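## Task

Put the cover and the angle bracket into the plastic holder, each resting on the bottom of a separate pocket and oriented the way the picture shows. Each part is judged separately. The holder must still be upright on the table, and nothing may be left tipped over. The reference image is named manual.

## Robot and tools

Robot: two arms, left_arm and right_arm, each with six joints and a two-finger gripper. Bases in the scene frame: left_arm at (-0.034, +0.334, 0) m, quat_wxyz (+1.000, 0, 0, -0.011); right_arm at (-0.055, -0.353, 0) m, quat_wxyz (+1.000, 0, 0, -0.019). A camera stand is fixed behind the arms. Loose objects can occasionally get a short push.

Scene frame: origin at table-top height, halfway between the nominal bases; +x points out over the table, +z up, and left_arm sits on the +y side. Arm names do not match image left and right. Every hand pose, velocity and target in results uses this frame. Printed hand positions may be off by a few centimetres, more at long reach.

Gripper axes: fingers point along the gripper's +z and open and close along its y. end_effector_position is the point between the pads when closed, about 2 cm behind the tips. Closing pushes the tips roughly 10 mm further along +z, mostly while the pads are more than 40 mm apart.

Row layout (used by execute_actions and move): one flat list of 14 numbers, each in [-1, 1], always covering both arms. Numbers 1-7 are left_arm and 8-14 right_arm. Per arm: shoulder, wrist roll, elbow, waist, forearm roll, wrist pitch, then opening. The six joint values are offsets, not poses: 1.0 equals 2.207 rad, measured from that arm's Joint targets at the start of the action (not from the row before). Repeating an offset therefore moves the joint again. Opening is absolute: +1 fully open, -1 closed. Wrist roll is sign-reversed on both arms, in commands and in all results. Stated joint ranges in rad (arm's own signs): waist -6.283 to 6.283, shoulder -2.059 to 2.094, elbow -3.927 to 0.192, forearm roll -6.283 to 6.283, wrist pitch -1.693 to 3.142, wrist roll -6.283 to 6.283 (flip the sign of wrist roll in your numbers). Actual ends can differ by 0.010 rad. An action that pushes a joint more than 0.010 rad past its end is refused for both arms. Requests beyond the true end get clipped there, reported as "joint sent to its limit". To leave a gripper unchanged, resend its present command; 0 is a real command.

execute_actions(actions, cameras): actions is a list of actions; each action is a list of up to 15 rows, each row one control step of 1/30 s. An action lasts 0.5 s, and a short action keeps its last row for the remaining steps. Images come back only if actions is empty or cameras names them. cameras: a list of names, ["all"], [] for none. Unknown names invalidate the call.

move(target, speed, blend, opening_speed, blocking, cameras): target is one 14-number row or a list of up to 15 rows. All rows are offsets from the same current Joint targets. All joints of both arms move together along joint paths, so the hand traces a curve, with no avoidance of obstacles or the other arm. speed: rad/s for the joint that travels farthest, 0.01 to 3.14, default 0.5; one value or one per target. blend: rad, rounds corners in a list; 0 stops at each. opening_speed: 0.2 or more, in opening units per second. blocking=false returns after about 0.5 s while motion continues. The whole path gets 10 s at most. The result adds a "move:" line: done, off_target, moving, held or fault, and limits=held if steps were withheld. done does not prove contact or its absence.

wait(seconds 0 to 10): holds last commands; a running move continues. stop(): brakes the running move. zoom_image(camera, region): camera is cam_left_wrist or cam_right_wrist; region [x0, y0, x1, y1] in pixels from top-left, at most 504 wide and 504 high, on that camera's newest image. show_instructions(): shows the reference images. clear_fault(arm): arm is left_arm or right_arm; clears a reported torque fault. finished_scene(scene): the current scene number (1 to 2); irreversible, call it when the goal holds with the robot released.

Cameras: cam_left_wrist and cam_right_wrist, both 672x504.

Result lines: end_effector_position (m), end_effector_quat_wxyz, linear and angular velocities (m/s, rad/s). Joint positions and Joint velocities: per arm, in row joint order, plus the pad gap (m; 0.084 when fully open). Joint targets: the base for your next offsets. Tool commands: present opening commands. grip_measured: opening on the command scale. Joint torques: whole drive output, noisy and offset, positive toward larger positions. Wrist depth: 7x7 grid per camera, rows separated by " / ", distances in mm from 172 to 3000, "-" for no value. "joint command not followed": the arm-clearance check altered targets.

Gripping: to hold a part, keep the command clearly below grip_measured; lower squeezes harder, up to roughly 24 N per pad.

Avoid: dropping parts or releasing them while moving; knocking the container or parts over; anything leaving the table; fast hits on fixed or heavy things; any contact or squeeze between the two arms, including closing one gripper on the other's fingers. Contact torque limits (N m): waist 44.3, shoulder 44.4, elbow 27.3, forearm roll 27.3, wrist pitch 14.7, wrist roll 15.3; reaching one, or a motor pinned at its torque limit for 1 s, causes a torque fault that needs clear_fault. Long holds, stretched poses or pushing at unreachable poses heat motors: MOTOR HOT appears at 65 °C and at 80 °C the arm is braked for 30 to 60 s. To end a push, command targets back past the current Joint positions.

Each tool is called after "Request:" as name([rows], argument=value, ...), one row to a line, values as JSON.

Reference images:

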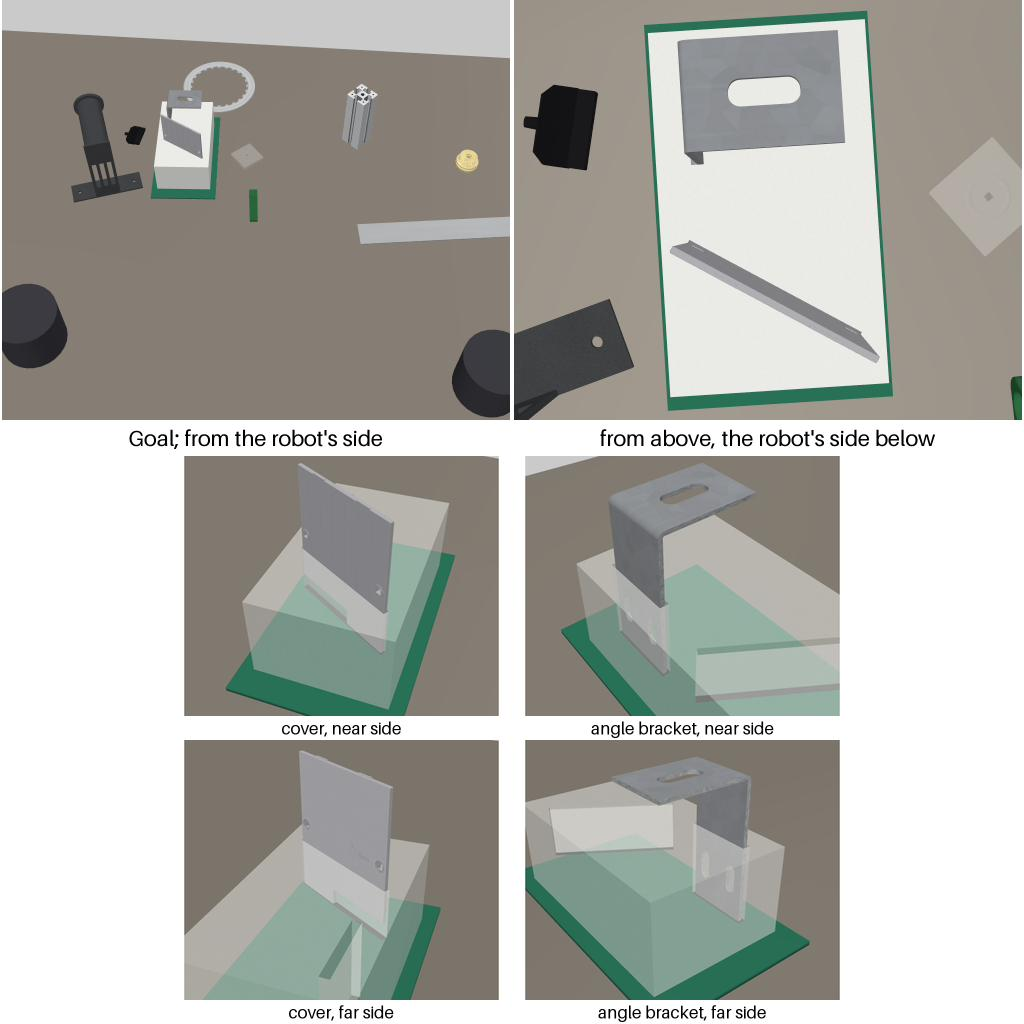

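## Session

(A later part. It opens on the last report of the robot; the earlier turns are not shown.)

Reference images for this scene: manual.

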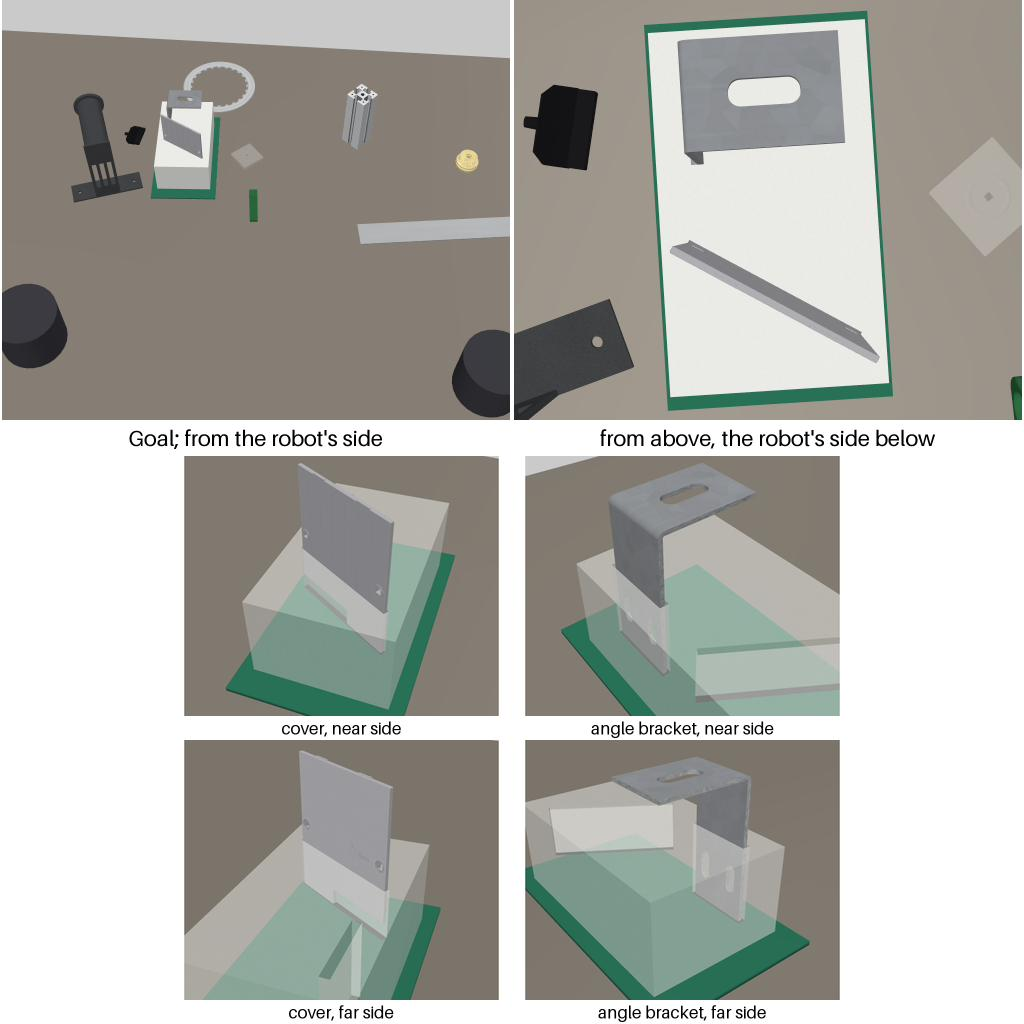

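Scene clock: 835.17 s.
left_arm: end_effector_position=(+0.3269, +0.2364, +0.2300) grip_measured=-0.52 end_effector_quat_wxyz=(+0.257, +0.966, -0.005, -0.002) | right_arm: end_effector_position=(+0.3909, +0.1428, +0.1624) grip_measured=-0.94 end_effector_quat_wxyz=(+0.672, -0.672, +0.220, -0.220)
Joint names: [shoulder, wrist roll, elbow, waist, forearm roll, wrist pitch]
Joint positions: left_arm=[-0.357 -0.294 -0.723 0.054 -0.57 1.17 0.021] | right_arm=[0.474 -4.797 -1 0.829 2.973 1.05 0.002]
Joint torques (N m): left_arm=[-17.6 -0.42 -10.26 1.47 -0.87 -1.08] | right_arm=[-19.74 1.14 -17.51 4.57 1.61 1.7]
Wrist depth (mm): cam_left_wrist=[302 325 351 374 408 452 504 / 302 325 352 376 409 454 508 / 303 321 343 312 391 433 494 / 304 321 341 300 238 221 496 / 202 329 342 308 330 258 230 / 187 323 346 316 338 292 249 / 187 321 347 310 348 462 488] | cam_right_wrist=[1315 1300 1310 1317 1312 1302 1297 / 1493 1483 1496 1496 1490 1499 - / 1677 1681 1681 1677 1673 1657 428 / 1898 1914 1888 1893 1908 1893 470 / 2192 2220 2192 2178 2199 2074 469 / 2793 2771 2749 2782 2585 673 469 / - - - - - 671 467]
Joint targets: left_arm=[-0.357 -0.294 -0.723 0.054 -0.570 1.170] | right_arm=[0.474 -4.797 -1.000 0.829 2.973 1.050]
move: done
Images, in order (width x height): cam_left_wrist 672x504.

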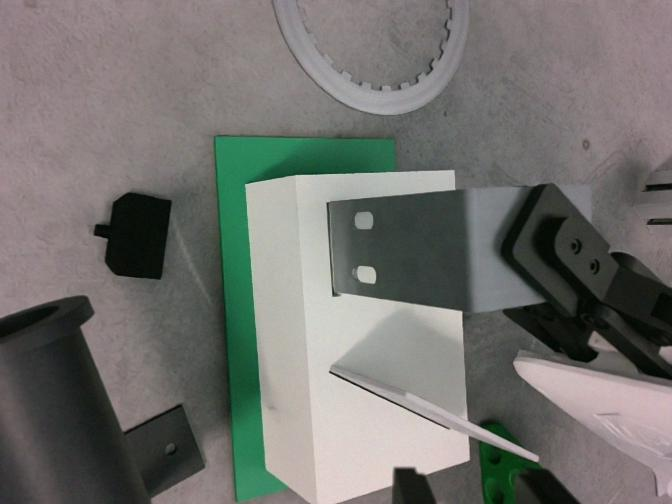

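Request:
move(target=[0,0,0,0,0,0,-0.5,0.0017,0,0.0048,-0.001,0,0.0064,-1], speed=0.05, cameras=["cam_left_wrist"])

Request:
zoom_image(camera="cam_left_wrist", region=[310, 190, 370, 250])

Request:
zoom_image(camera="cam_left_wrist", region=[310, 250, 370, 310])

Scene clock: 873.37 s.
left_arm: end_effector_position=(+0.3269, +0.2364, +0.2300) grip_measured=-0.52 end_effector_quat_wxyz=(+0.257, +0.966, -0.005, -0.002) | right_arm: end_effector_position=(+0.3896, +0.1401, +0.1583) grip_measured=-0.94 end_effector_quat_wxyz=(+0.672, -0.672, +0.221, -0.219)
Joint names: [shoulder, wrist roll, elbow, waist, forearm roll, wrist pitch]
Joint positions: left_arm=[-0.357 -0.294 -0.723 0.054 -0.57 1.17 0.021] | right_arm=[0.478 -4.797 -0.989 0.827 2.973 1.064 0.002]
Joint torques (N m): left_arm=[-17.7 -0.32 -10.5 1.4 -0.74 -1.36] | right_arm=[-19.45 0.52 -15.36 -3.47 1.38 3.13]
Wrist depth (mm): cam_left_wrist=[303 325 351 375 408 452 506 / 303 325 352 376 409 454 507 / 304 321 344 313 390 445 496 / 304 322 341 300 241 227 495 / 203 328 342 307 323 269 235 / 187 323 346 316 338 302 252 / 187 321 347 310 349 461 311] | cam_right_wrist=[1305 1307 1317 1310 1317 1310 1302 / 1493 1493 1496 1509 1499 1490 - / 1677 1673 1673 1669 1681 1673 417 / 1882 1893 1898 1908 1893 1898 459 / 2220 2192 2192 2213 2199 2074 459 / 2760 2771 2782 2782 2604 658 458 / - - - - - 657 458]
Joint targets: left_arm=[-0.357 -0.294 -0.723 0.054 -0.570 1.170] | right_arm=[0.478 -4.797 -0.989 0.827 2.973 1.064]
move: done
Images, in order (width x height): cam_left_wrist 672x504.

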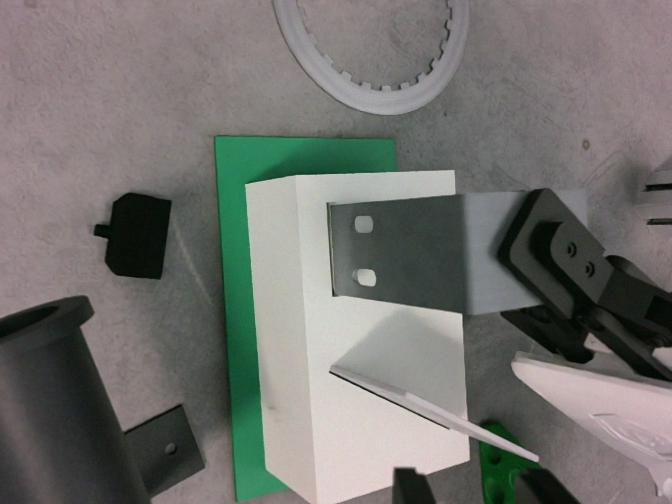

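Scaled by 8.400 from the camera's 672x504 image, which has a finer 960x720 frame.

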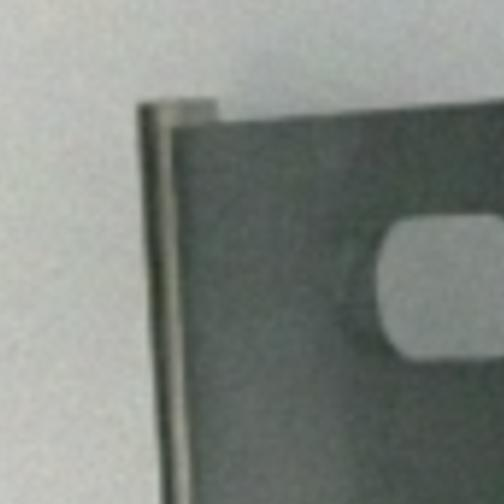

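Scaled by 8.400 from the camera's 672x504 image, which has a finer 960x720 frame.

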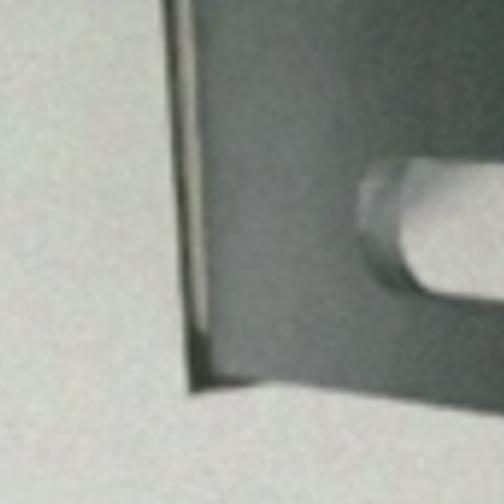

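Request:
move(target=[0,0,0,0,0,0,-0.5,0.003,0,0.0025,-0.001,0,0.0055,-1], speed=0.04, cameras=["cam_left_wrist"])

Request:
zoom_image(camera="cam_left_wrist", region=[310, 190, 370, 250])

Request:
zoom_image(camera="cam_left_wrist", region=[310, 250, 370, 310])

Scene clock: 890.60 s.
left_arm: end_effector_position=(+0.3269, +0.2364, +0.2300) grip_measured=-0.52 end_effector_quat_wxyz=(+0.257, +0.966, -0.005, -0.002) | right_arm: end_effector_position=(+0.3892, +0.1381, +0.1543) grip_measured=-0.94 end_effector_quat_wxyz=(+0.672, -0.672, +0.222, -0.219)
Joint names: [shoulder, wrist roll, elbow, waist, forearm roll, wrist pitch]
Joint positions: left_arm=[-0.357 -0.294 -0.723 0.054 -0.57 1.17 0.021] | right_arm=[0.485 -4.797 -0.984 0.825 2.973 1.077 0.002]
Joint torques (N m): left_arm=[-17.77 -0.16 -10.41 1.24 -0.52 -1.46] | right_arm=[-19.11 -0.07 -14.5 -4.25 1.29 2.95]
Wrist depth (mm): cam_left_wrist=[302 324 351 374 408 453 504 / 303 326 351 376 409 454 509 / 304 322 343 313 389 445 498 / 305 321 341 300 245 232 497 / 202 328 342 308 330 270 239 / 187 323 346 315 338 304 255 / 187 321 347 310 348 462 314] | cam_right_wrist=[1310 1312 1310 1310 1310 1305 1307 / 1487 1487 1499 1490 1490 1490 - / 1665 1669 1665 1677 1673 1665 408 / 1903 1903 1908 1893 1898 1908 448 / 2199 2199 2178 2178 2199 562 449 / 2782 2727 2771 2760 2604 644 448 / - - - - - 643 448]
Joint targets: left_arm=[-0.357 -0.294 -0.723 0.054 -0.570 1.170] | right_arm=[0.485 -4.797 -0.984 0.825 2.973 1.077]
move: done
Images, in order (width x height): cam_left_wrist 672x504.

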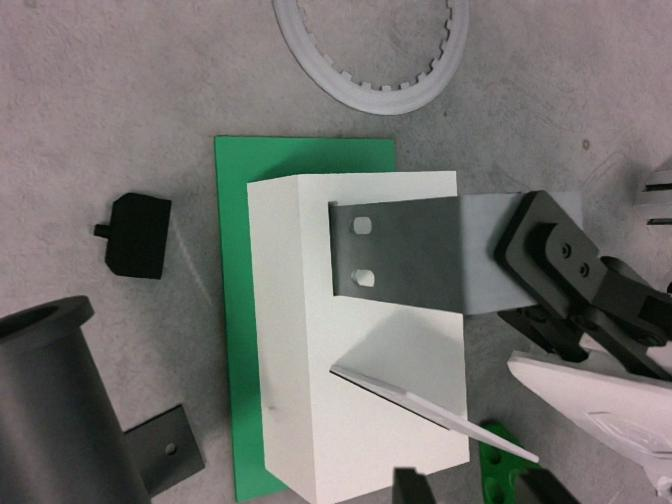

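Scaled by 8.400 from the camera's 672x504 image, which has a finer 960x720 frame.

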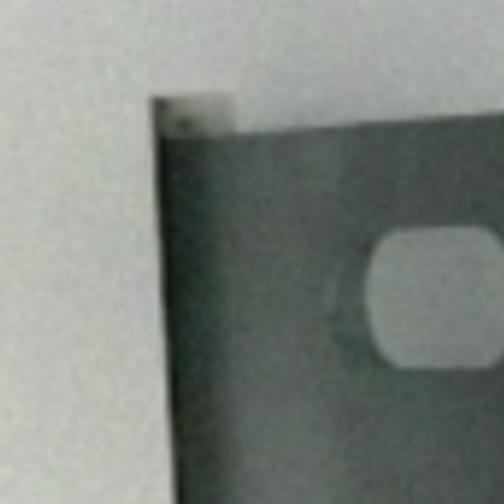

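Scaled by 8.400 from the camera's 672x504 image, which has a finer 960x720 frame.

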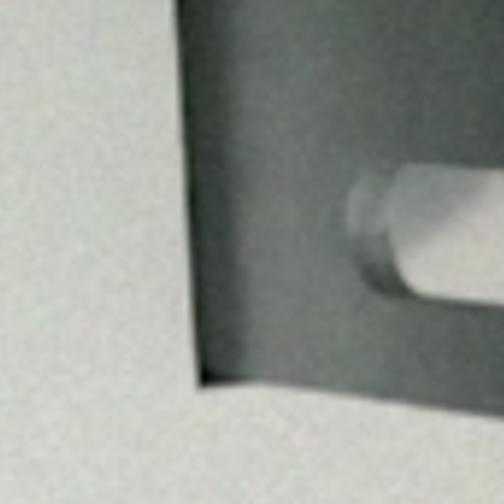

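Request:
move([
  [0,0,0,0,0,0,-0.5,0.0009,0,-0.0016,0.0006,0,-0.0007,-1],
  [0,0,0,0,0,0,-0.5,0.0045,0,-0.0023,0.0006,0,0.0022,-1],
], speed=0.03, cameras=["cam_left_wrist"])

Request:
zoom_image(camera="cam_left_wrist", region=[310, 190, 370, 250])

Request:
zoom_image(camera="cam_left_wrist", region=[310, 250, 370, 310])

Scene clock: 900.13 s.
left_arm: end_effector_position=(+0.3269, +0.2364, +0.2300) grip_measured=-0.52 end_effector_quat_wxyz=(+0.257, +0.966, -0.005, -0.002) | right_arm: end_effector_position=(+0.3891, +0.1395, +0.1514) grip_measured=-0.94 end_effector_quat_wxyz=(+0.672, -0.672, +0.222, -0.218)
Joint names: [shoulder, wrist roll, elbow, waist, forearm roll, wrist pitch]
Joint positions: left_arm=[-0.357 -0.294 -0.723 0.054 -0.57 1.17 0.021] | right_arm=[0.494 -4.797 -0.989 0.826 2.973 1.081 0.002]
Joint torques (N m): left_arm=[-17.74 0.08 -10.56 1.65 -0.45 -1.43] | right_arm=[-19.51 -0.46 -16.83 4.15 1.04 3.14]
Wrist depth (mm): cam_left_wrist=[302 325 351 374 408 451 505 / 303 326 352 375 408 455 506 / 303 321 344 313 389 445 498 / 304 321 341 301 242 234 499 / 202 328 343 308 322 257 240 / 187 323 346 315 338 298 253 / 187 321 347 310 348 461 320] | cam_right_wrist=[1305 1310 1307 1310 1310 1312 1305 / 1490 1496 1493 1499 1493 1496 - / 1669 1665 1673 1673 1681 1677 440 / 1898 1903 1908 1914 1888 1882 440 / 2242 2192 2199 2165 2206 551 440 / 2771 2771 2793 2805 2566 633 440 / - - - - - 631 441]
Joint targets: left_arm=[-0.357 -0.294 -0.723 0.054 -0.570 1.170] | right_arm=[0.494 -4.797 -0.989 0.826 2.973 1.081]
move: done
Images, in order (width x height): cam_left_wrist 672x504.

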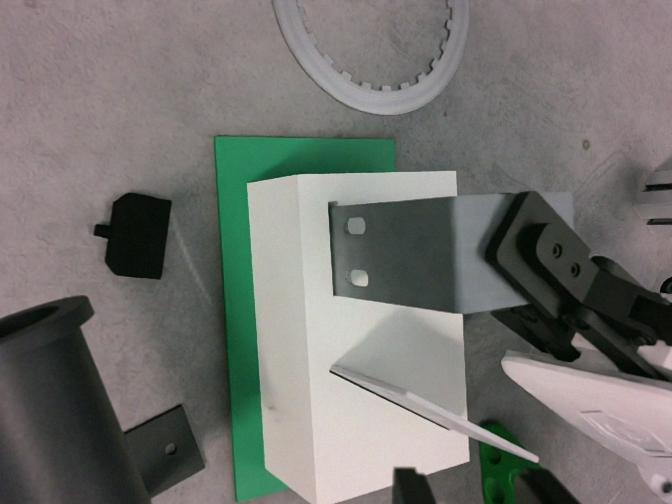

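Scaled by 8.400 from the camera's 672x504 image, which has a finer 960x720 frame.

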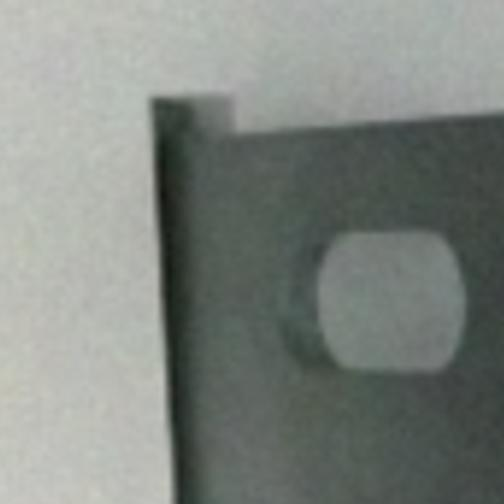

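Scaled by 8.400 from the camera's 672x504 image, which has a finer 960x720 frame.

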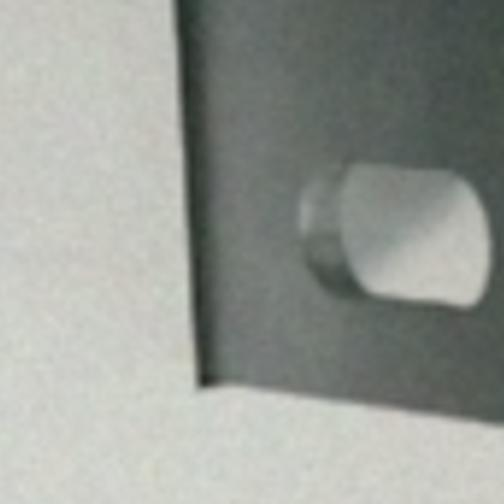

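Request:
move([
  [0,0,0,0,0,0,-0.5,0.0006,0,-0.0011,-0.0005,0,-0.0005,-1],
  [0,0,0,0,0,0,-0.5,0.0054,0,-0.002,-0.0005,0,0.0034,-1],
], speed=0.03, cameras=["cam_left_wrist"])

Request:
zoom_image(camera="cam_left_wrist", region=[310, 190, 430, 310])

Scene clock: 907.33 s.
left_arm: end_effector_position=(+0.3269, +0.2364, +0.2300) grip_measured=-0.52 end_effector_quat_wxyz=(+0.257, +0.966, -0.005, -0.002) | right_arm: end_effector_position=(+0.3899, +0.1396, +0.1475) grip_measured=-0.94 end_effector_quat_wxyz=(+0.672, -0.672, +0.222, -0.218)
Joint names: [shoulder, wrist roll, elbow, waist, forearm roll, wrist pitch]
Joint positions: left_arm=[-0.357 -0.294 -0.723 0.054 -0.57 1.17 0.021] | right_arm=[0.506 -4.797 -0.993 0.825 2.973 1.089 0.002]
Joint torques (N m): left_arm=[-17.32 -0.12 -10.5 1.57 -0.53 -1.37] | right_arm=[-19.75 -0.42 -16.6 -3.08 0.88 3.17]
Wrist depth (mm): cam_left_wrist=[303 325 350 375 408 451 505 / 304 326 352 376 409 453 506 / 304 321 343 313 391 444 497 / 304 322 341 300 242 238 498 / 202 328 342 308 329 268 244 / 187 324 346 316 338 300 253 / 187 321 347 310 348 462 320] | cam_right_wrist=[1310 1312 1307 1307 1310 1310 - / 1503 1490 1506 1490 1503 1443 - / 1661 1677 1673 1661 1665 1669 430 / 1898 1908 1877 1919 1898 1888 430 / 2185 2199 2206 2172 2192 538 430 / 2782 2782 2771 2793 2604 618 429 / - - - - - 618 430]
Joint targets: left_arm=[-0.357 -0.294 -0.723 0.054 -0.570 1.170] | right_arm=[0.506 -4.797 -0.993 0.825 2.973 1.089]
move: done
Images, in order (width x height): cam_left_wrist 672x504.

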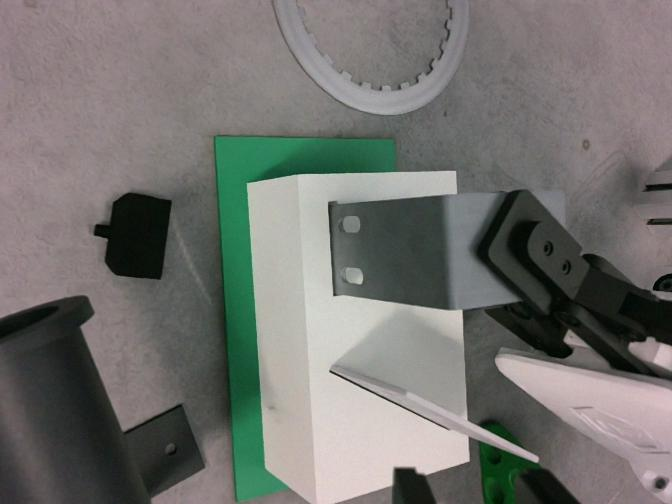

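Scaled by 4.200 from the camera's 672x504 image, which has a finer 960x720 frame.

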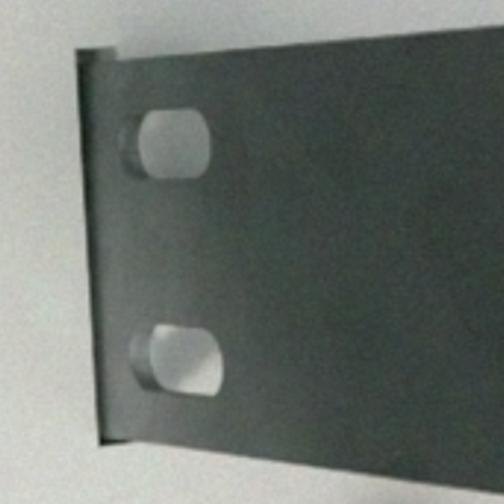

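Request:
move(target=[0,0,0,0,0,0,-0.5,0.0073,0,-0.0014,0,0,0.0059,-1], speed=0.04)

Request:
move(target=[0,0,0,0,0,0,-0.5,0.0061,0,-0.0011,0,0,0.0049,-1], speed=0.04, cameras=["cam_left_wrist"])

Request:
zoom_image(camera="cam_left_wrist", region=[310, 190, 430, 310])

Scene clock: 914.27 s.
left_arm: end_effector_position=(+0.3269, +0.2364, +0.2300) grip_measured=-0.52 end_effector_quat_wxyz=(+0.257, +0.966, -0.005, -0.002) | right_arm: end_effector_position=(+0.3897, +0.1399, +0.1415) grip_measured=-0.94 end_effector_quat_wxyz=(+0.673, -0.671, +0.223, -0.217)
Joint names: [shoulder, wrist roll, elbow, waist, forearm roll, wrist pitch]
Joint positions: left_arm=[-0.357 -0.294 -0.723 0.054 -0.57 1.17 0.021] | right_arm=[0.522 -4.797 -0.996 0.825 2.973 1.102 0.002]
Joint torques (N m): left_arm=[-17.85 0.02 -10.44 1.31 -0.41 -1.44] | right_arm=[-20.08 -0.33 -16.51 -3.52 0.66 3.14]
Wrist depth (mm): cam_left_wrist=[303 325 352 375 408 453 506 / 303 326 352 375 408 453 506 / 304 321 344 312 390 444 498 / 305 322 341 300 244 244 498 / 202 328 343 308 329 278 248 / 187 323 346 315 339 297 253 / 187 322 348 310 347 462 309] | cam_right_wrist=[1310 1310 1320 1312 1305 1307 - / 1496 1499 1493 1496 1506 1449 376 / 1673 1665 1669 1681 1665 1669 414 / 1888 1882 1908 1898 1888 1823 414 / 2192 2199 2192 2178 2178 520 415 / 2738 2771 2793 2771 2614 595 414 / - - - - - 597 462]
Joint targets: left_arm=[-0.357 -0.294 -0.723 0.054 -0.570 1.170] | right_arm=[0.523 -4.797 -0.996 0.825 2.973 1.102]
move: done

Scene clock: 915.00 s.
left_arm: end_effector_position=(+0.3269, +0.2364, +0.2300) grip_measured=-0.52 end_effector_quat_wxyz=(+0.257, +0.966, -0.005, -0.002) | right_arm: end_effector_position=(+0.3894, +0.1401, +0.1364) grip_measured=-0.94 end_effector_quat_wxyz=(+0.673, -0.671, +0.223, -0.216)
Joint names: [shoulder, wrist roll, elbow, waist, forearm roll, wrist pitch]
Joint positions: left_arm=[-0.357 -0.294 -0.723 0.054 -0.57 1.17 0.021] | right_arm=[0.536 -4.797 -0.999 0.825 2.973 1.113 0.002]
Joint torques (N m): left_arm=[-17.29 0.09 -10.4 1.18 -0.59 -1.55] | right_arm=[-20.08 -0.38 -16.43 -3.67 0.65 3.19]
Wrist depth (mm): cam_left_wrist=[302 324 352 374 408 451 505 / 303 326 352 376 409 453 508 / 303 321 343 312 390 455 497 / 305 322 341 300 246 253 510 / 202 328 343 308 330 278 253 / 187 324 346 316 338 303 253 / 187 321 347 310 348 462 308] | cam_right_wrist=[1307 1305 1312 1310 1307 1310 - / 1493 1493 1490 1493 1499 1496 363 / 1669 1673 1677 1669 1677 1681 400 / 1893 1893 1914 1898 1903 503 400 / 2220 2199 2178 2206 2213 574 400 / 2782 2771 2782 2760 2604 577 447 / - - - - - 579 -]
Joint targets: left_arm=[-0.357 -0.294 -0.723 0.054 -0.570 1.170] | right_arm=[0.536 -4.797 -0.999 0.825 2.973 1.113]
move: done
Images, in order (width x height): cam_left_wrist 672x504.

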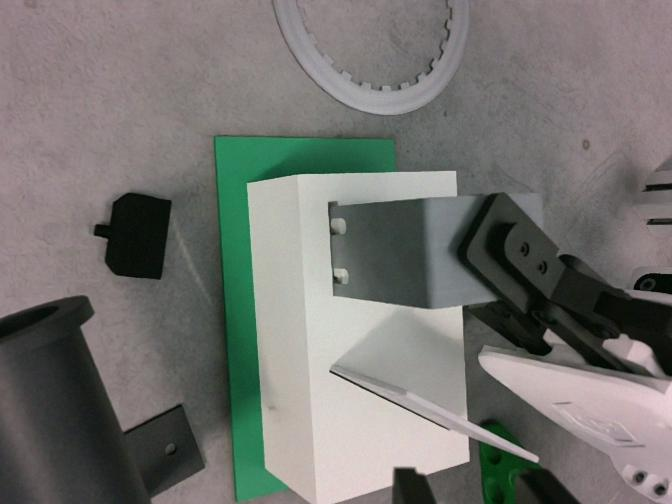

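Scaled by 4.200 from the camera's 672x504 image, which has a finer 960x720 frame.

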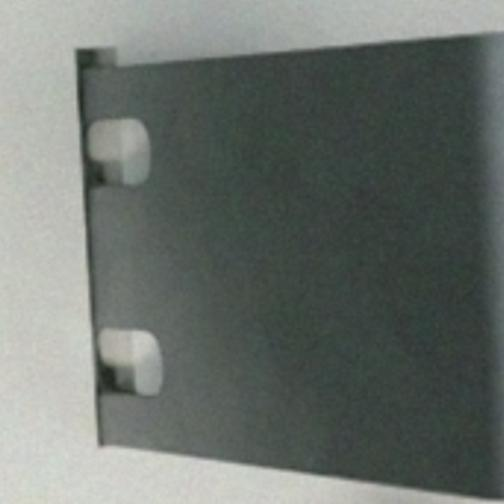

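Request:
move([
  [0,0,0,0,0,0,-0.5,0.0002,0,-0.0004,-0.0006,0,0,-1],
  [0,0,0,0,0,0,-0.5,0.0075,0,-0.0018,-0.0007,0,0.0058,-1],
], speed=0.03)

Request:
move(target=[0,0,0,0,0,0,-0.5,0.005,0,-0.0009,-0.0002,0,0.004,-1], speed=0.03, cameras=["cam_left_wrist"])

Request:
zoom_image(camera="cam_left_wrist", region=[310, 190, 430, 310])

Scene clock: 922.17 s.
left_arm: end_effector_position=(+0.3269, +0.2364, +0.2300) grip_measured=-0.52 end_effector_quat_wxyz=(+0.257, +0.966, -0.005, -0.002) | right_arm: end_effector_position=(+0.3899, +0.1398, +0.1305) grip_measured=-0.94 end_effector_quat_wxyz=(+0.673, -0.671, +0.224, -0.216)
Joint names: [shoulder, wrist roll, elbow, waist, forearm roll, wrist pitch]
Joint positions: left_arm=[-0.357 -0.294 -0.723 0.054 -0.57 1.17 0.021] | right_arm=[0.552 -4.797 -1.003 0.823 2.973 1.126 0.002]
Joint torques (N m): left_arm=[-17.69 -0.02 -10.38 1.55 -0.39 -1.46] | right_arm=[-19.98 -0.4 -16.26 -3.44 0.5 3.14]
Wrist depth (mm): cam_left_wrist=[302 325 352 376 408 453 503 / 303 325 353 375 408 454 508 / 304 321 344 313 390 456 498 / 305 321 341 300 251 264 511 / 202 328 342 308 329 266 255 / 187 324 346 315 337 304 253 / 187 322 346 310 348 462 313] | cam_right_wrist=[1312 1305 1302 1305 1315 1307 348 / 1493 1490 1493 1496 1493 1443 384 / 1673 1677 1677 1673 1677 1673 385 / 1893 1893 1898 1903 1903 483 385 / 2199 2192 2178 2172 2199 553 385 / 2782 2805 2793 2749 2604 555 - / - - - - - 652 -]
Joint targets: left_arm=[-0.357 -0.294 -0.723 0.054 -0.570 1.170] | right_arm=[0.553 -4.797 -1.003 0.823 2.973 1.126]
move: done

Scene clock: 922.87 s.
left_arm: end_effector_position=(+0.3269, +0.2364, +0.2300) grip_measured=-0.52 end_effector_quat_wxyz=(+0.257, +0.966, -0.005, -0.002) | right_arm: end_effector_position=(+0.3898, +0.1396, +0.1264) grip_measured=-0.94 end_effector_quat_wxyz=(+0.673, -0.671, +0.224, -0.215)
Joint names: [shoulder, wrist roll, elbow, waist, forearm roll, wrist pitch]
Joint positions: left_arm=[-0.357 -0.294 -0.723 0.054 -0.57 1.17 0.021] | right_arm=[0.563 -4.797 -1.005 0.823 2.973 1.134 0.002]
Joint torques (N m): left_arm=[-17.74 -0.03 -10.41 1.12 -0.47 -1.42] | right_arm=[-19.8 -0.34 -16.15 -3.4 0.56 3.17]
Wrist depth (mm): cam_left_wrist=[302 325 351 374 409 452 506 / 303 326 353 376 408 453 508 / 303 321 344 313 390 454 496 / 304 321 341 301 256 269 510 / 202 328 342 308 322 270 259 / 187 324 346 316 338 307 253 / 186 322 347 310 348 462 313] | cam_right_wrist=[1310 1307 1315 1310 1315 1312 338 / 1493 1493 1490 1499 1496 1446 372 / 1665 1665 1681 1661 1681 1611 373 / 1877 1898 1914 1903 1893 469 374 / 2213 2199 2199 2213 2192 538 418 / 2749 2793 2771 2816 2604 630 - / - - - - - 636 -]
Joint targets: left_arm=[-0.357 -0.294 -0.723 0.054 -0.570 1.170] | right_arm=[0.564 -4.797 -1.005 0.823 2.973 1.134]
move: done
Images, in order (width x height): cam_left_wrist 672x504.

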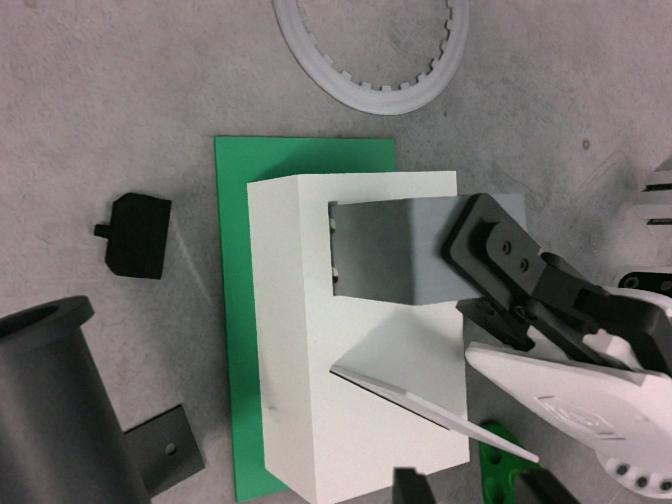

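Scaled by 4.200 from the camera's 672x504 image, which has a finer 960x720 frame.

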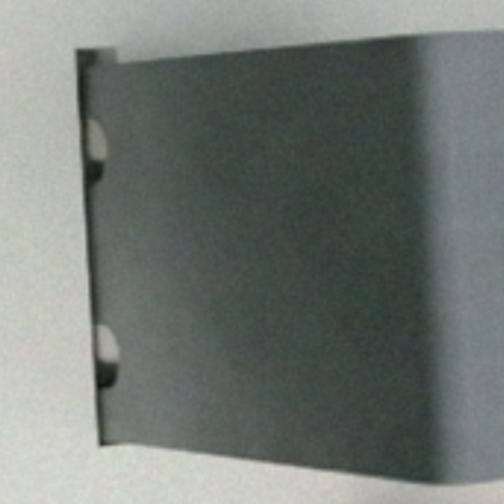

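Request:
move(target=[0,0,0,0,0,0,-0.5,0.0038,0,-0.0008,-0.0002,0,0.003,-1], speed=0.03)

Request:
move(target=[0,0,0,0,0,0,-0.5,0.0026,0,-0.0006,-0.0001,0,0.002,-1], speed=0.03)

Scene clock: 928.43 s.
left_arm: end_effector_position=(+0.3269, +0.2364, +0.2300) grip_measured=-0.52 end_effector_quat_wxyz=(+0.257, +0.966, -0.005, -0.002) | right_arm: end_effector_position=(+0.3899, +0.1395, +0.1233) grip_measured=-0.94 end_effector_quat_wxyz=(+0.673, -0.671, +0.224, -0.215)
Joint names: [shoulder, wrist roll, elbow, waist, forearm roll, wrist pitch]
Joint positions: left_arm=[-0.357 -0.294 -0.723 0.054 -0.57 1.17 0.021] | right_arm=[0.572 -4.797 -1.007 0.823 2.973 1.141 0.002]
Joint torques (N m): left_arm=[-17.69 0.05 -10.35 1.28 -0.61 -1.35] | right_arm=[-20.11 -0.3 -16.11 -3.3 0.49 3.48]
Wrist depth (mm): cam_left_wrist=[302 325 351 375 408 452 505 / 303 326 352 376 409 453 505 / 303 321 343 313 390 455 497 / 305 321 340 300 258 273 511 / 202 328 342 308 322 272 262 / 187 323 346 315 339 317 255 / 187 321 347 310 348 462 314] | cam_right_wrist=[1302 1305 1307 1312 1305 1315 330 / 1483 1490 1490 1487 1483 1496 364 / 1661 1673 1681 1686 1673 - 365 / 1882 1882 1877 1914 1903 - 407 / 2213 2178 2242 2178 2199 527 460 / 2805 2793 2782 2771 2604 621 - / - - - - - 748 -]
Joint targets: left_arm=[-0.357 -0.294 -0.723 0.054 -0.570 1.170] | right_arm=[0.572 -4.797 -1.007 0.823 2.973 1.141]
move: done

Scene clock: 929.13 s.
left_arm: end_effector_position=(+0.3269, +0.2364, +0.2300) grip_measured=-0.52 end_effector_quat_wxyz=(+0.257, +0.966, -0.005, -0.002) | right_arm: end_effector_position=(+0.3898, +0.1394, +0.1212) grip_measured=-0.94 end_effector_quat_wxyz=(+0.674, -0.671, +0.225, -0.215)
Joint names: [shoulder, wrist roll, elbow, waist, forearm roll, wrist pitch]
Joint positions: left_arm=[-0.357 -0.294 -0.723 0.054 -0.57 1.17 0.021] | right_arm=[0.578 -4.797 -1.008 0.822 2.973 1.145 0.002]
Joint torques (N m): left_arm=[-17.33 -0.07 -10.64 1.36 -0.37 -1.52] | right_arm=[-19.83 -0.34 -15.77 -3.71 0.4 3.1]
Wrist depth (mm): cam_left_wrist=[302 325 351 374 408 454 505 / 303 326 352 376 408 455 506 / 304 321 343 312 391 456 497 / 304 321 340 300 259 446 511 / 202 329 342 308 322 272 255 / 187 323 347 316 339 305 257 / 187 321 347 310 348 422 316] | cam_right_wrist=[1310 1307 1315 1312 1310 1312 325 / 1490 1490 1506 1496 1496 1503 357 / 1677 1661 1677 1673 1677 - 359 / 1872 1898 1903 1919 1908 - 400 / 2192 2192 2199 2199 2220 519 402 / 2771 2760 2805 2771 2595 611 - / - - - - - - -]
Joint targets: left_arm=[-0.357 -0.294 -0.723 0.054 -0.570 1.170] | right_arm=[0.578 -4.797 -1.008 0.822 2.973 1.145]
move: done

Request:
move(target=[0,0,0,0,0,0,-0.5,0.0026,0,-0.0006,-0.0001,0,0.002,-1], speed=0.03)

Request:
move(target=[0,0,0,0,0,0,-0.5,0.0026,0,-0.0006,-0.0001,0,0.002,-1], speed=0.03, cameras=["cam_left_wrist"])

Scene clock: 935.43 s.
left_arm: end_effector_position=(+0.3269, +0.2364, +0.2300) grip_measured=-0.52 end_effector_quat_wxyz=(+0.257, +0.966, -0.005, -0.002) | right_arm: end_effector_position=(+0.3898, +0.1394, +0.1191) grip_measured=-0.94 end_effector_quat_wxyz=(+0.674, -0.671, +0.225, -0.214)
Joint names: [shoulder, wrist roll, elbow, waist, forearm roll, wrist pitch]
Joint positions: left_arm=[-0.357 -0.294 -0.723 0.054 -0.57 1.17 0.021] | right_arm=[0.583 -4.797 -1.009 0.822 2.973 1.15 0.002]
Joint torques (N m): left_arm=[-17.54 0.02 -10.4 1.16 -0.5 -1.55] | right_arm=[-19.63 -0.3 -15.81 -3.44 0.16 3.17]
Wrist depth (mm): cam_left_wrist=[302 324 351 375 408 451 506 / 304 326 352 376 408 453 508 / 304 321 343 313 390 456 495 / 305 321 340 300 260 444 513 / 202 328 342 309 323 278 268 / 187 323 346 315 339 308 260 / 186 321 347 310 347 422 322] | cam_right_wrist=[1305 1305 1312 1310 1305 1320 351 / 1487 1490 1496 1499 1496 1496 353 / 1653 1669 1661 1673 1673 - 393 / 1882 1898 1914 1908 1914 - 394 / 2206 2178 2206 2206 2199 512 395 / 2771 2782 2782 2771 2816 603 - / - - - - - - -]
Joint targets: left_arm=[-0.357 -0.294 -0.723 0.054 -0.570 1.170] | right_arm=[0.583 -4.797 -1.009 0.822 2.973 1.150]
move: done

Scene clock: 936.13 s.
left_arm: end_effector_position=(+0.3269, +0.2364, +0.2300) grip_measured=-0.52 end_effector_quat_wxyz=(+0.257, +0.966, -0.005, -0.002) | right_arm: end_effector_position=(+0.3899, +0.1395, +0.1175) grip_measured=-0.94 end_effector_quat_wxyz=(+0.674, -0.670, +0.225, -0.214)
Joint names: [shoulder, wrist roll, elbow, waist, forearm roll, wrist pitch]
Joint positions: left_arm=[-0.357 -0.294 -0.723 0.054 -0.57 1.17 0.021] | right_arm=[0.589 -4.797 -1.011 0.822 2.973 1.155 0.002]
Joint torques (N m): left_arm=[-17.54 -0.04 -10.73 1.33 -0.47 -1.39] | right_arm=[-6.07 -0.32 -2.76 -2.45 0.05 -2.7]
Wrist depth (mm): cam_left_wrist=[302 325 351 375 408 452 506 / 303 326 353 375 409 454 507 / 303 321 343 313 390 455 498 / 305 321 341 300 259 446 510 / 202 328 342 308 323 278 269 / 187 324 346 315 338 306 258 / 187 321 347 310 349 423 324] | cam_right_wrist=[1310 1305 1310 1307 1315 1307 351 / 1477 1490 1493 1490 1499 1499 353 / 1661 1677 1665 1669 1677 - 394 / 1888 1898 1898 1908 1919 - 396 / 2192 2206 2220 2192 2228 603 395 / 2760 2760 2771 2771 2793 604 - / - - - - - - -]
Joint targets: left_arm=[-0.357 -0.294 -0.723 0.054 -0.570 1.170] | right_arm=[0.589 -4.797 -1.011 0.822 2.973 1.154]
move: done
Images, in order (width x height): cam_left_wrist 672x504.

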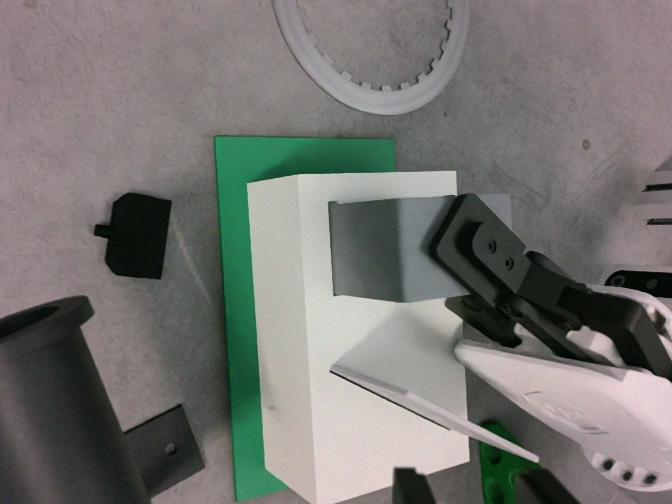

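Request:
move(target=[0.0711,0.5184,-0.0648,-0.0893,0.1291,-0.0263,0.43,-0.0009,0,0.0002,0,0,-0.0007,-1], speed=0.6)

Request:
move(target=[0.0706,0.5202,-0.0651,-0.0895,0.1291,-0.0263,0.43,0,0,0,0,0,0,-1], speed=0.6, cameras=["all"])

Scene clock: 974.80 s.
left_arm: end_effector_position=(+0.3531, +0.2148, +0.2107) grip_measured=+0.42 end_effector_quat_wxyz=(+0.099, +0.910, +0.394, -0.081) | right_arm: end_effector_position=(+0.3898, +0.1393, +0.1177) grip_measured=-0.94 end_effector_quat_wxyz=(+0.674, -0.671, +0.225, -0.214)
Joint names: [shoulder, wrist roll, elbow, waist, forearm roll, wrist pitch]
Joint positions: left_arm=[-0.2 0.85 -0.866 -0.143 -0.285 1.112 0.062] | right_arm=[0.587 -4.797 -1.01 0.822 2.973 1.153 0.002]
Joint torques (N m): left_arm=[-15.28 0.68 -10.99 -1.95 0.12 -2.47] | right_arm=[-14.28 -0.29 -4.82 2.63 0.2 -1.91]
Wrist depth (mm): cam_left_wrist=[291 295 299 305 310 316 321 / 297 209 307 313 318 324 329 / 303 189 202 318 327 331 338 / - 193 323 331 331 336 349 / 198 203 332 337 285 269 356 / 202 335 342 318 284 231 232 / 205 345 353 291 294 244 233] | cam_right_wrist=[1325 1307 1305 1305 1307 1322 350 / 1493 1493 1499 1493 1496 1496 351 / 1673 1661 1681 1677 1673 - 392 / 1882 1898 1898 1898 1893 - 393 / 2206 2192 2172 2206 2178 599 394 / 2782 2782 2782 2816 2782 602 - / - - - - - - -]
Joint targets: left_arm=[-0.200 0.850 -0.866 -0.143 -0.285 1.112] | right_arm=[0.587 -4.797 -1.010 0.822 2.973 1.153]
move: done

Scene clock: 977.23 s.
left_arm: end_effector_position=(+0.3896, +0.1732, +0.2002) grip_measured=+0.42 end_effector_quat_wxyz=(+0.000, +0.684, +0.729, +0.000) | right_arm: end_effector_position=(+0.3899, +0.1393, +0.1177) grip_measured=-0.94 end_effector_quat_wxyz=(+0.674, -0.671, +0.225, -0.214)
Joint names: [shoulder, wrist roll, elbow, waist, forearm roll, wrist pitch]
Joint positions: left_arm=[-0.044 1.998 -1.01 -0.34 0 1.054 0.062] | right_arm=[0.587 -4.797 -1.01 0.822 2.973 1.153 0.002]
Joint torques (N m): left_arm=[-19.19 0.84 -11.04 -2.11 0.5 -2.58] | right_arm=[-14.51 -0.31 -5.56 2.38 -0.21 -0.76]
Wrist depth (mm): cam_left_wrist=[208 203 203 204 329 330 329 / 203 208 218 330 330 329 330 / 330 327 329 331 330 330 330 / 330 330 330 330 331 331 331 / 331 328 326 328 328 331 332 / 331 269 269 268 265 332 332 / 332 269 269 270 214 331 333] | cam_right_wrist=[1310 1307 1312 1317 1305 1310 350 / 1490 1499 1493 1496 1499 1496 351 / 1661 1665 1661 1673 1673 - 392 / 1882 1888 1893 1898 1903 - 393 / 2192 2213 2192 2185 2206 600 394 / 2439 2575 2771 2782 2782 602 - / 178 179 - - - - -]
Joint targets: left_arm=[-0.044 1.998 -1.010 -0.340 0.000 1.054] | right_arm=[0.587 -4.797 -1.010 0.822 2.973 1.153]
move: done

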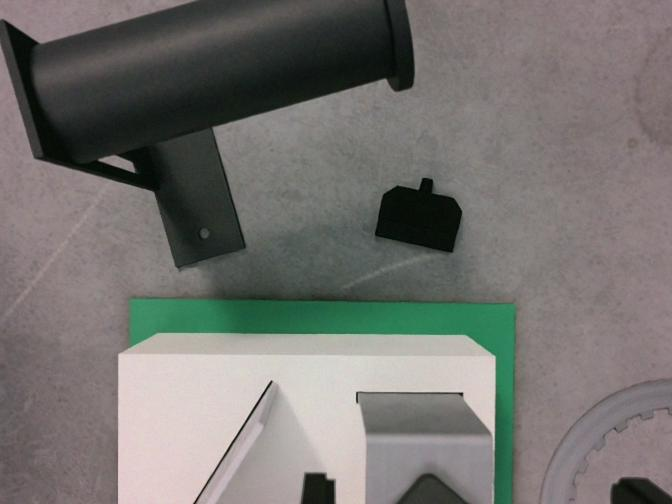

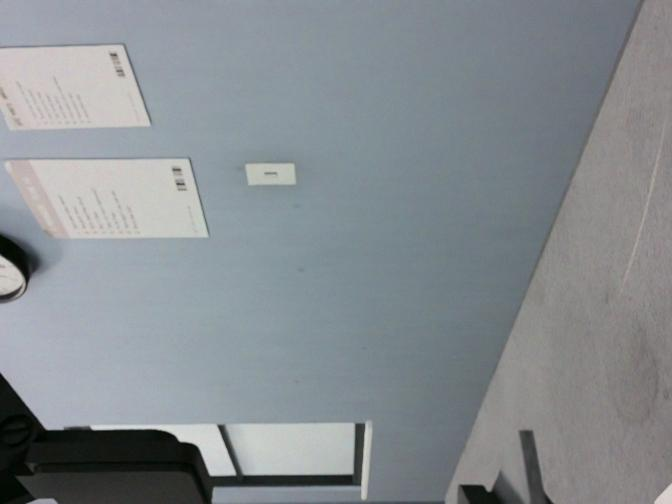

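Request:
move([
  [0.0489,0.0003,0.0524,-0.0003,0,-0.1013,0.19,0,0,0,0,0,0,-1],
  [0.0489,0.0003,0.0524,-0.0003,0,-0.1013,-0.8,0,0,0,0,0,0,-1],
], speed=[0.15,0.1], opening_speed=0.3, cameras=["cam_left_wrist"])

Scene clock: 993.33 s.
left_arm: end_effector_position=(+0.3892, +0.1731, +0.1222) grip_measured=-0.05 end_effector_quat_wxyz=(+0.000, +0.684, +0.729, +0.000) | right_arm: end_effector_position=(+0.3899, +0.1393, +0.1177) grip_measured=-0.94 end_effector_quat_wxyz=(+0.674, -0.671, +0.225, -0.214)
Joint names: [shoulder, wrist roll, elbow, waist, forearm roll, wrist pitch]
Joint positions: left_arm=[0.064 1.999 -0.894 -0.341 0 0.831 0.042] | right_arm=[0.587 -4.797 -1.01 0.822 2.973 1.153 0.002]
Joint torques (N m): left_arm=[-20.47 -0.54 -5.87 -7.2 -1.72 2.81] | right_arm=[-9.93 -0.32 -10.5 -9.26 2.58 -2.26]
Wrist depth (mm): cam_left_wrist=[- - 252 252 252 252 252 / 231 249 252 252 252 253 253 / 252 249 252 252 246 253 253 / 252 249 253 253 253 253 254 / 253 253 253 253 253 253 254 / 195 195 196 198 198 229 255 / 191 191 191 191 188 192 255] | cam_right_wrist=[1307 1312 1307 1310 1312 1307 350 / 1493 1493 1503 1503 1490 1503 352 / 1665 1669 1669 1677 1677 - 392 / 1898 1893 1893 1908 1919 - 393 / 2199 2192 2192 2235 2185 598 394 / - - 194 2614 2782 602 - / - - - - - - -]
Joint targets: left_arm=[0.064 1.999 -0.894 -0.341 0.000 0.831] | right_arm=[0.587 -4.797 -1.010 0.822 2.973 1.153]
move: done
Images, in order (width x height): cam_left_wrist 672x504.

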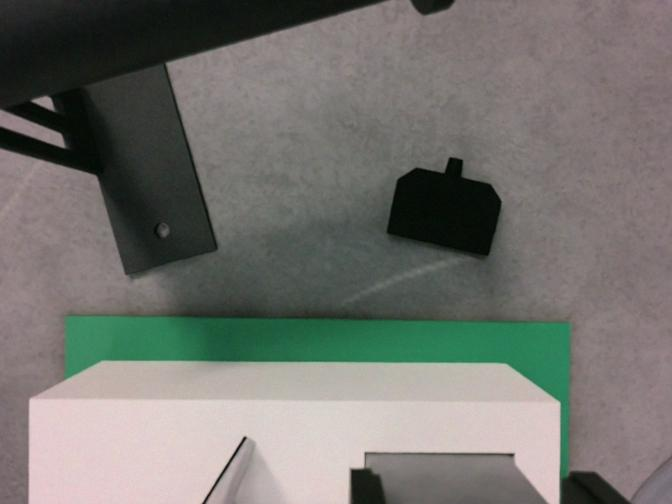

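Request:
move([
  [0,0,0,0,0,0,-0.85,-0.0012,0,0.0003,0,0,-0.0009,-0.85],
  [0,0,0,0,0,0,-0.85,-0.0699,0.014,0.1364,-0.0169,-0.0133,0.0665,-0.85],
], speed=[0.02,0.12], opening_speed=0.2, cameras=["all"])

Scene clock: 1017.13 s.
left_arm: end_effector_position=(+0.3892, +0.1731, +0.1222) grip_measured=-0.05 end_effector_quat_wxyz=(+0.000, +0.684, +0.729, +0.000) | right_arm: end_effector_position=(+0.3429, +0.0761, +0.1185) grip_measured=-0.87 end_effector_quat_wxyz=(+0.672, -0.672, +0.220, -0.220)
Joint names: [shoulder, wrist roll, elbow, waist, forearm roll, wrist pitch]
Joint positions: left_arm=[0.064 1.999 -0.894 -0.341 0 0.831 0.042] | right_arm=[0.433 -4.766 -0.709 0.785 2.943 1.299 0.006]
Joint torques (N m): left_arm=[-27.13 0.13 -10.56 0.99 0.29 -2.73] | right_arm=[-19.24 1.19 -11.3 -3.62 -1.66 2.79]
Wrist depth (mm): cam_left_wrist=[- - 251 251 251 252 252 / 229 248 252 252 252 252 252 / 252 249 252 253 247 253 253 / 252 252 253 253 253 253 254 / 253 253 253 253 253 253 253 / 191 192 192 193 194 224 254 / 191 191 191 191 189 191 254] | cam_right_wrist=[1369 1369 1369 1369 1358 1366 357 / 1567 1557 1553 1560 1557 - 358 / 1763 1749 1745 1741 1736 - 397 / 2002 1979 1985 1991 1979 514 397 / 2294 2178 2178 2279 2302 - 201 / 227 231 231 259 243 - 212 / 213 213 212 - - 243 212]
Joint targets: left_arm=[0.064 1.999 -0.894 -0.341 0.000 0.831] | right_arm=[0.433 -4.766 -0.709 0.785 2.943 1.299]
move: done

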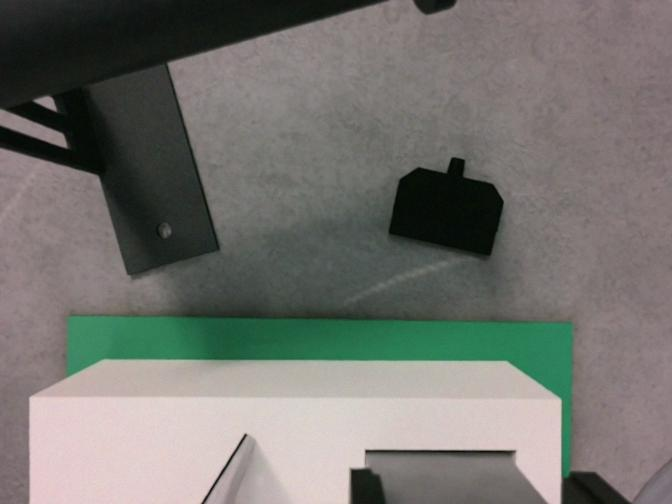

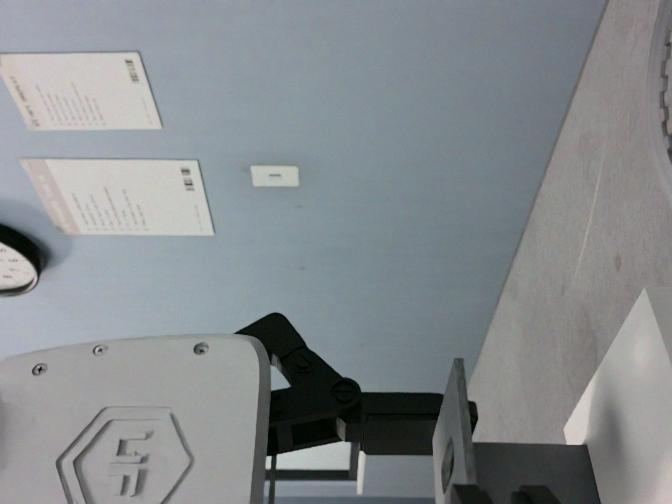

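Request:
move(target=[0.0033,0,0.0018,0,0,-0.0052,-0.85,0,0,0,0,0,0,-0.85], speed=0.03)

Request:
move(target=[0.0025,0,0.0014,0,0,-0.0039,-0.85,0,0,0,0,0,0,-0.85], speed=0.03)

Scene clock: 1022.13 s.
left_arm: end_effector_position=(+0.3893, +0.1730, +0.1183) grip_measured=-0.05 end_effector_quat_wxyz=(+0.000, +0.684, +0.729, +0.000) | right_arm: end_effector_position=(+0.3429, +0.0761, +0.1184) grip_measured=-0.87 end_effector_quat_wxyz=(+0.672, -0.672, +0.220, -0.220)
Joint names: [shoulder, wrist roll, elbow, waist, forearm roll, wrist pitch]
Joint positions: left_arm=[0.071 1.999 -0.89 -0.341 0 0.819 0.042] | right_arm=[0.433 -4.766 -0.709 0.785 2.943 1.299 0.006]
Joint torques (N m): left_arm=[-21.16 0.26 -9.35 0.11 0.1 -2.8] | right_arm=[-19.17 0.99 -11.11 -3.51 -1.5 2.67]
Wrist depth (mm): cam_left_wrist=[- - 248 248 248 248 248 / 221 245 248 248 249 248 248 / 248 245 248 249 243 248 249 / 248 245 249 249 249 249 249 / 249 249 249 249 250 250 250 / 191 192 192 193 194 194 250 / 187 187 187 187 187 187 251] | cam_right_wrist=[1372 1375 1372 1369 1366 1366 358 / 1557 1557 1564 1550 1560 - 357 / 1749 1754 1741 1754 1741 - 397 / 1991 1979 1996 1974 1991 513 397 / 2302 2213 2158 2271 2286 - 201 / 228 231 227 253 243 - 212 / 212 213 216 - - 243 212]
Joint targets: left_arm=[0.071 1.999 -0.890 -0.341 0.000 0.819] | right_arm=[0.433 -4.766 -0.709 0.785 2.943 1.299]
move: done

Scene clock: 1022.83 s.
left_arm: end_effector_position=(+0.3893, +0.1730, +0.1153) grip_measured=-0.05 end_effector_quat_wxyz=(+0.000, +0.684, +0.729, +0.000) | right_arm: end_effector_position=(+0.3429, +0.0761, +0.1184) grip_measured=-0.87 end_effector_quat_wxyz=(+0.672, -0.672, +0.220, -0.220)
Joint names: [shoulder, wrist roll, elbow, waist, forearm roll, wrist pitch]
Joint positions: left_arm=[0.076 1.999 -0.887 -0.341 0 0.811 0.042] | right_arm=[0.433 -4.766 -0.709 0.785 2.943 1.299 0.006]
Joint torques (N m): left_arm=[-21.4 0.13 -9.12 -0.24 0.18 -2.62] | right_arm=[-19.39 1.09 -11.27 -3.58 -1.66 2.55]
Wrist depth (mm): cam_left_wrist=[- 241 245 244 245 245 245 / 218 241 245 245 245 245 245 / 245 242 246 246 240 245 246 / 245 243 245 246 247 246 247 / 246 246 246 246 246 246 247 / 191 192 192 193 193 194 248 / 184 184 184 184 184 184 248] | cam_right_wrist=[1369 1364 1372 1369 1372 1369 358 / 1560 1560 1567 1564 1560 - 358 / 1758 1741 1741 1745 1741 - 397 / 1985 1979 1985 1996 1985 512 396 / 2309 2172 2192 2279 2279 - 201 / 228 231 226 258 244 - 212 / 213 213 212 - - 243 212]
Joint targets: left_arm=[0.076 1.999 -0.887 -0.341 0.000 0.811] | right_arm=[0.433 -4.766 -0.709 0.785 2.943 1.299]
move: done


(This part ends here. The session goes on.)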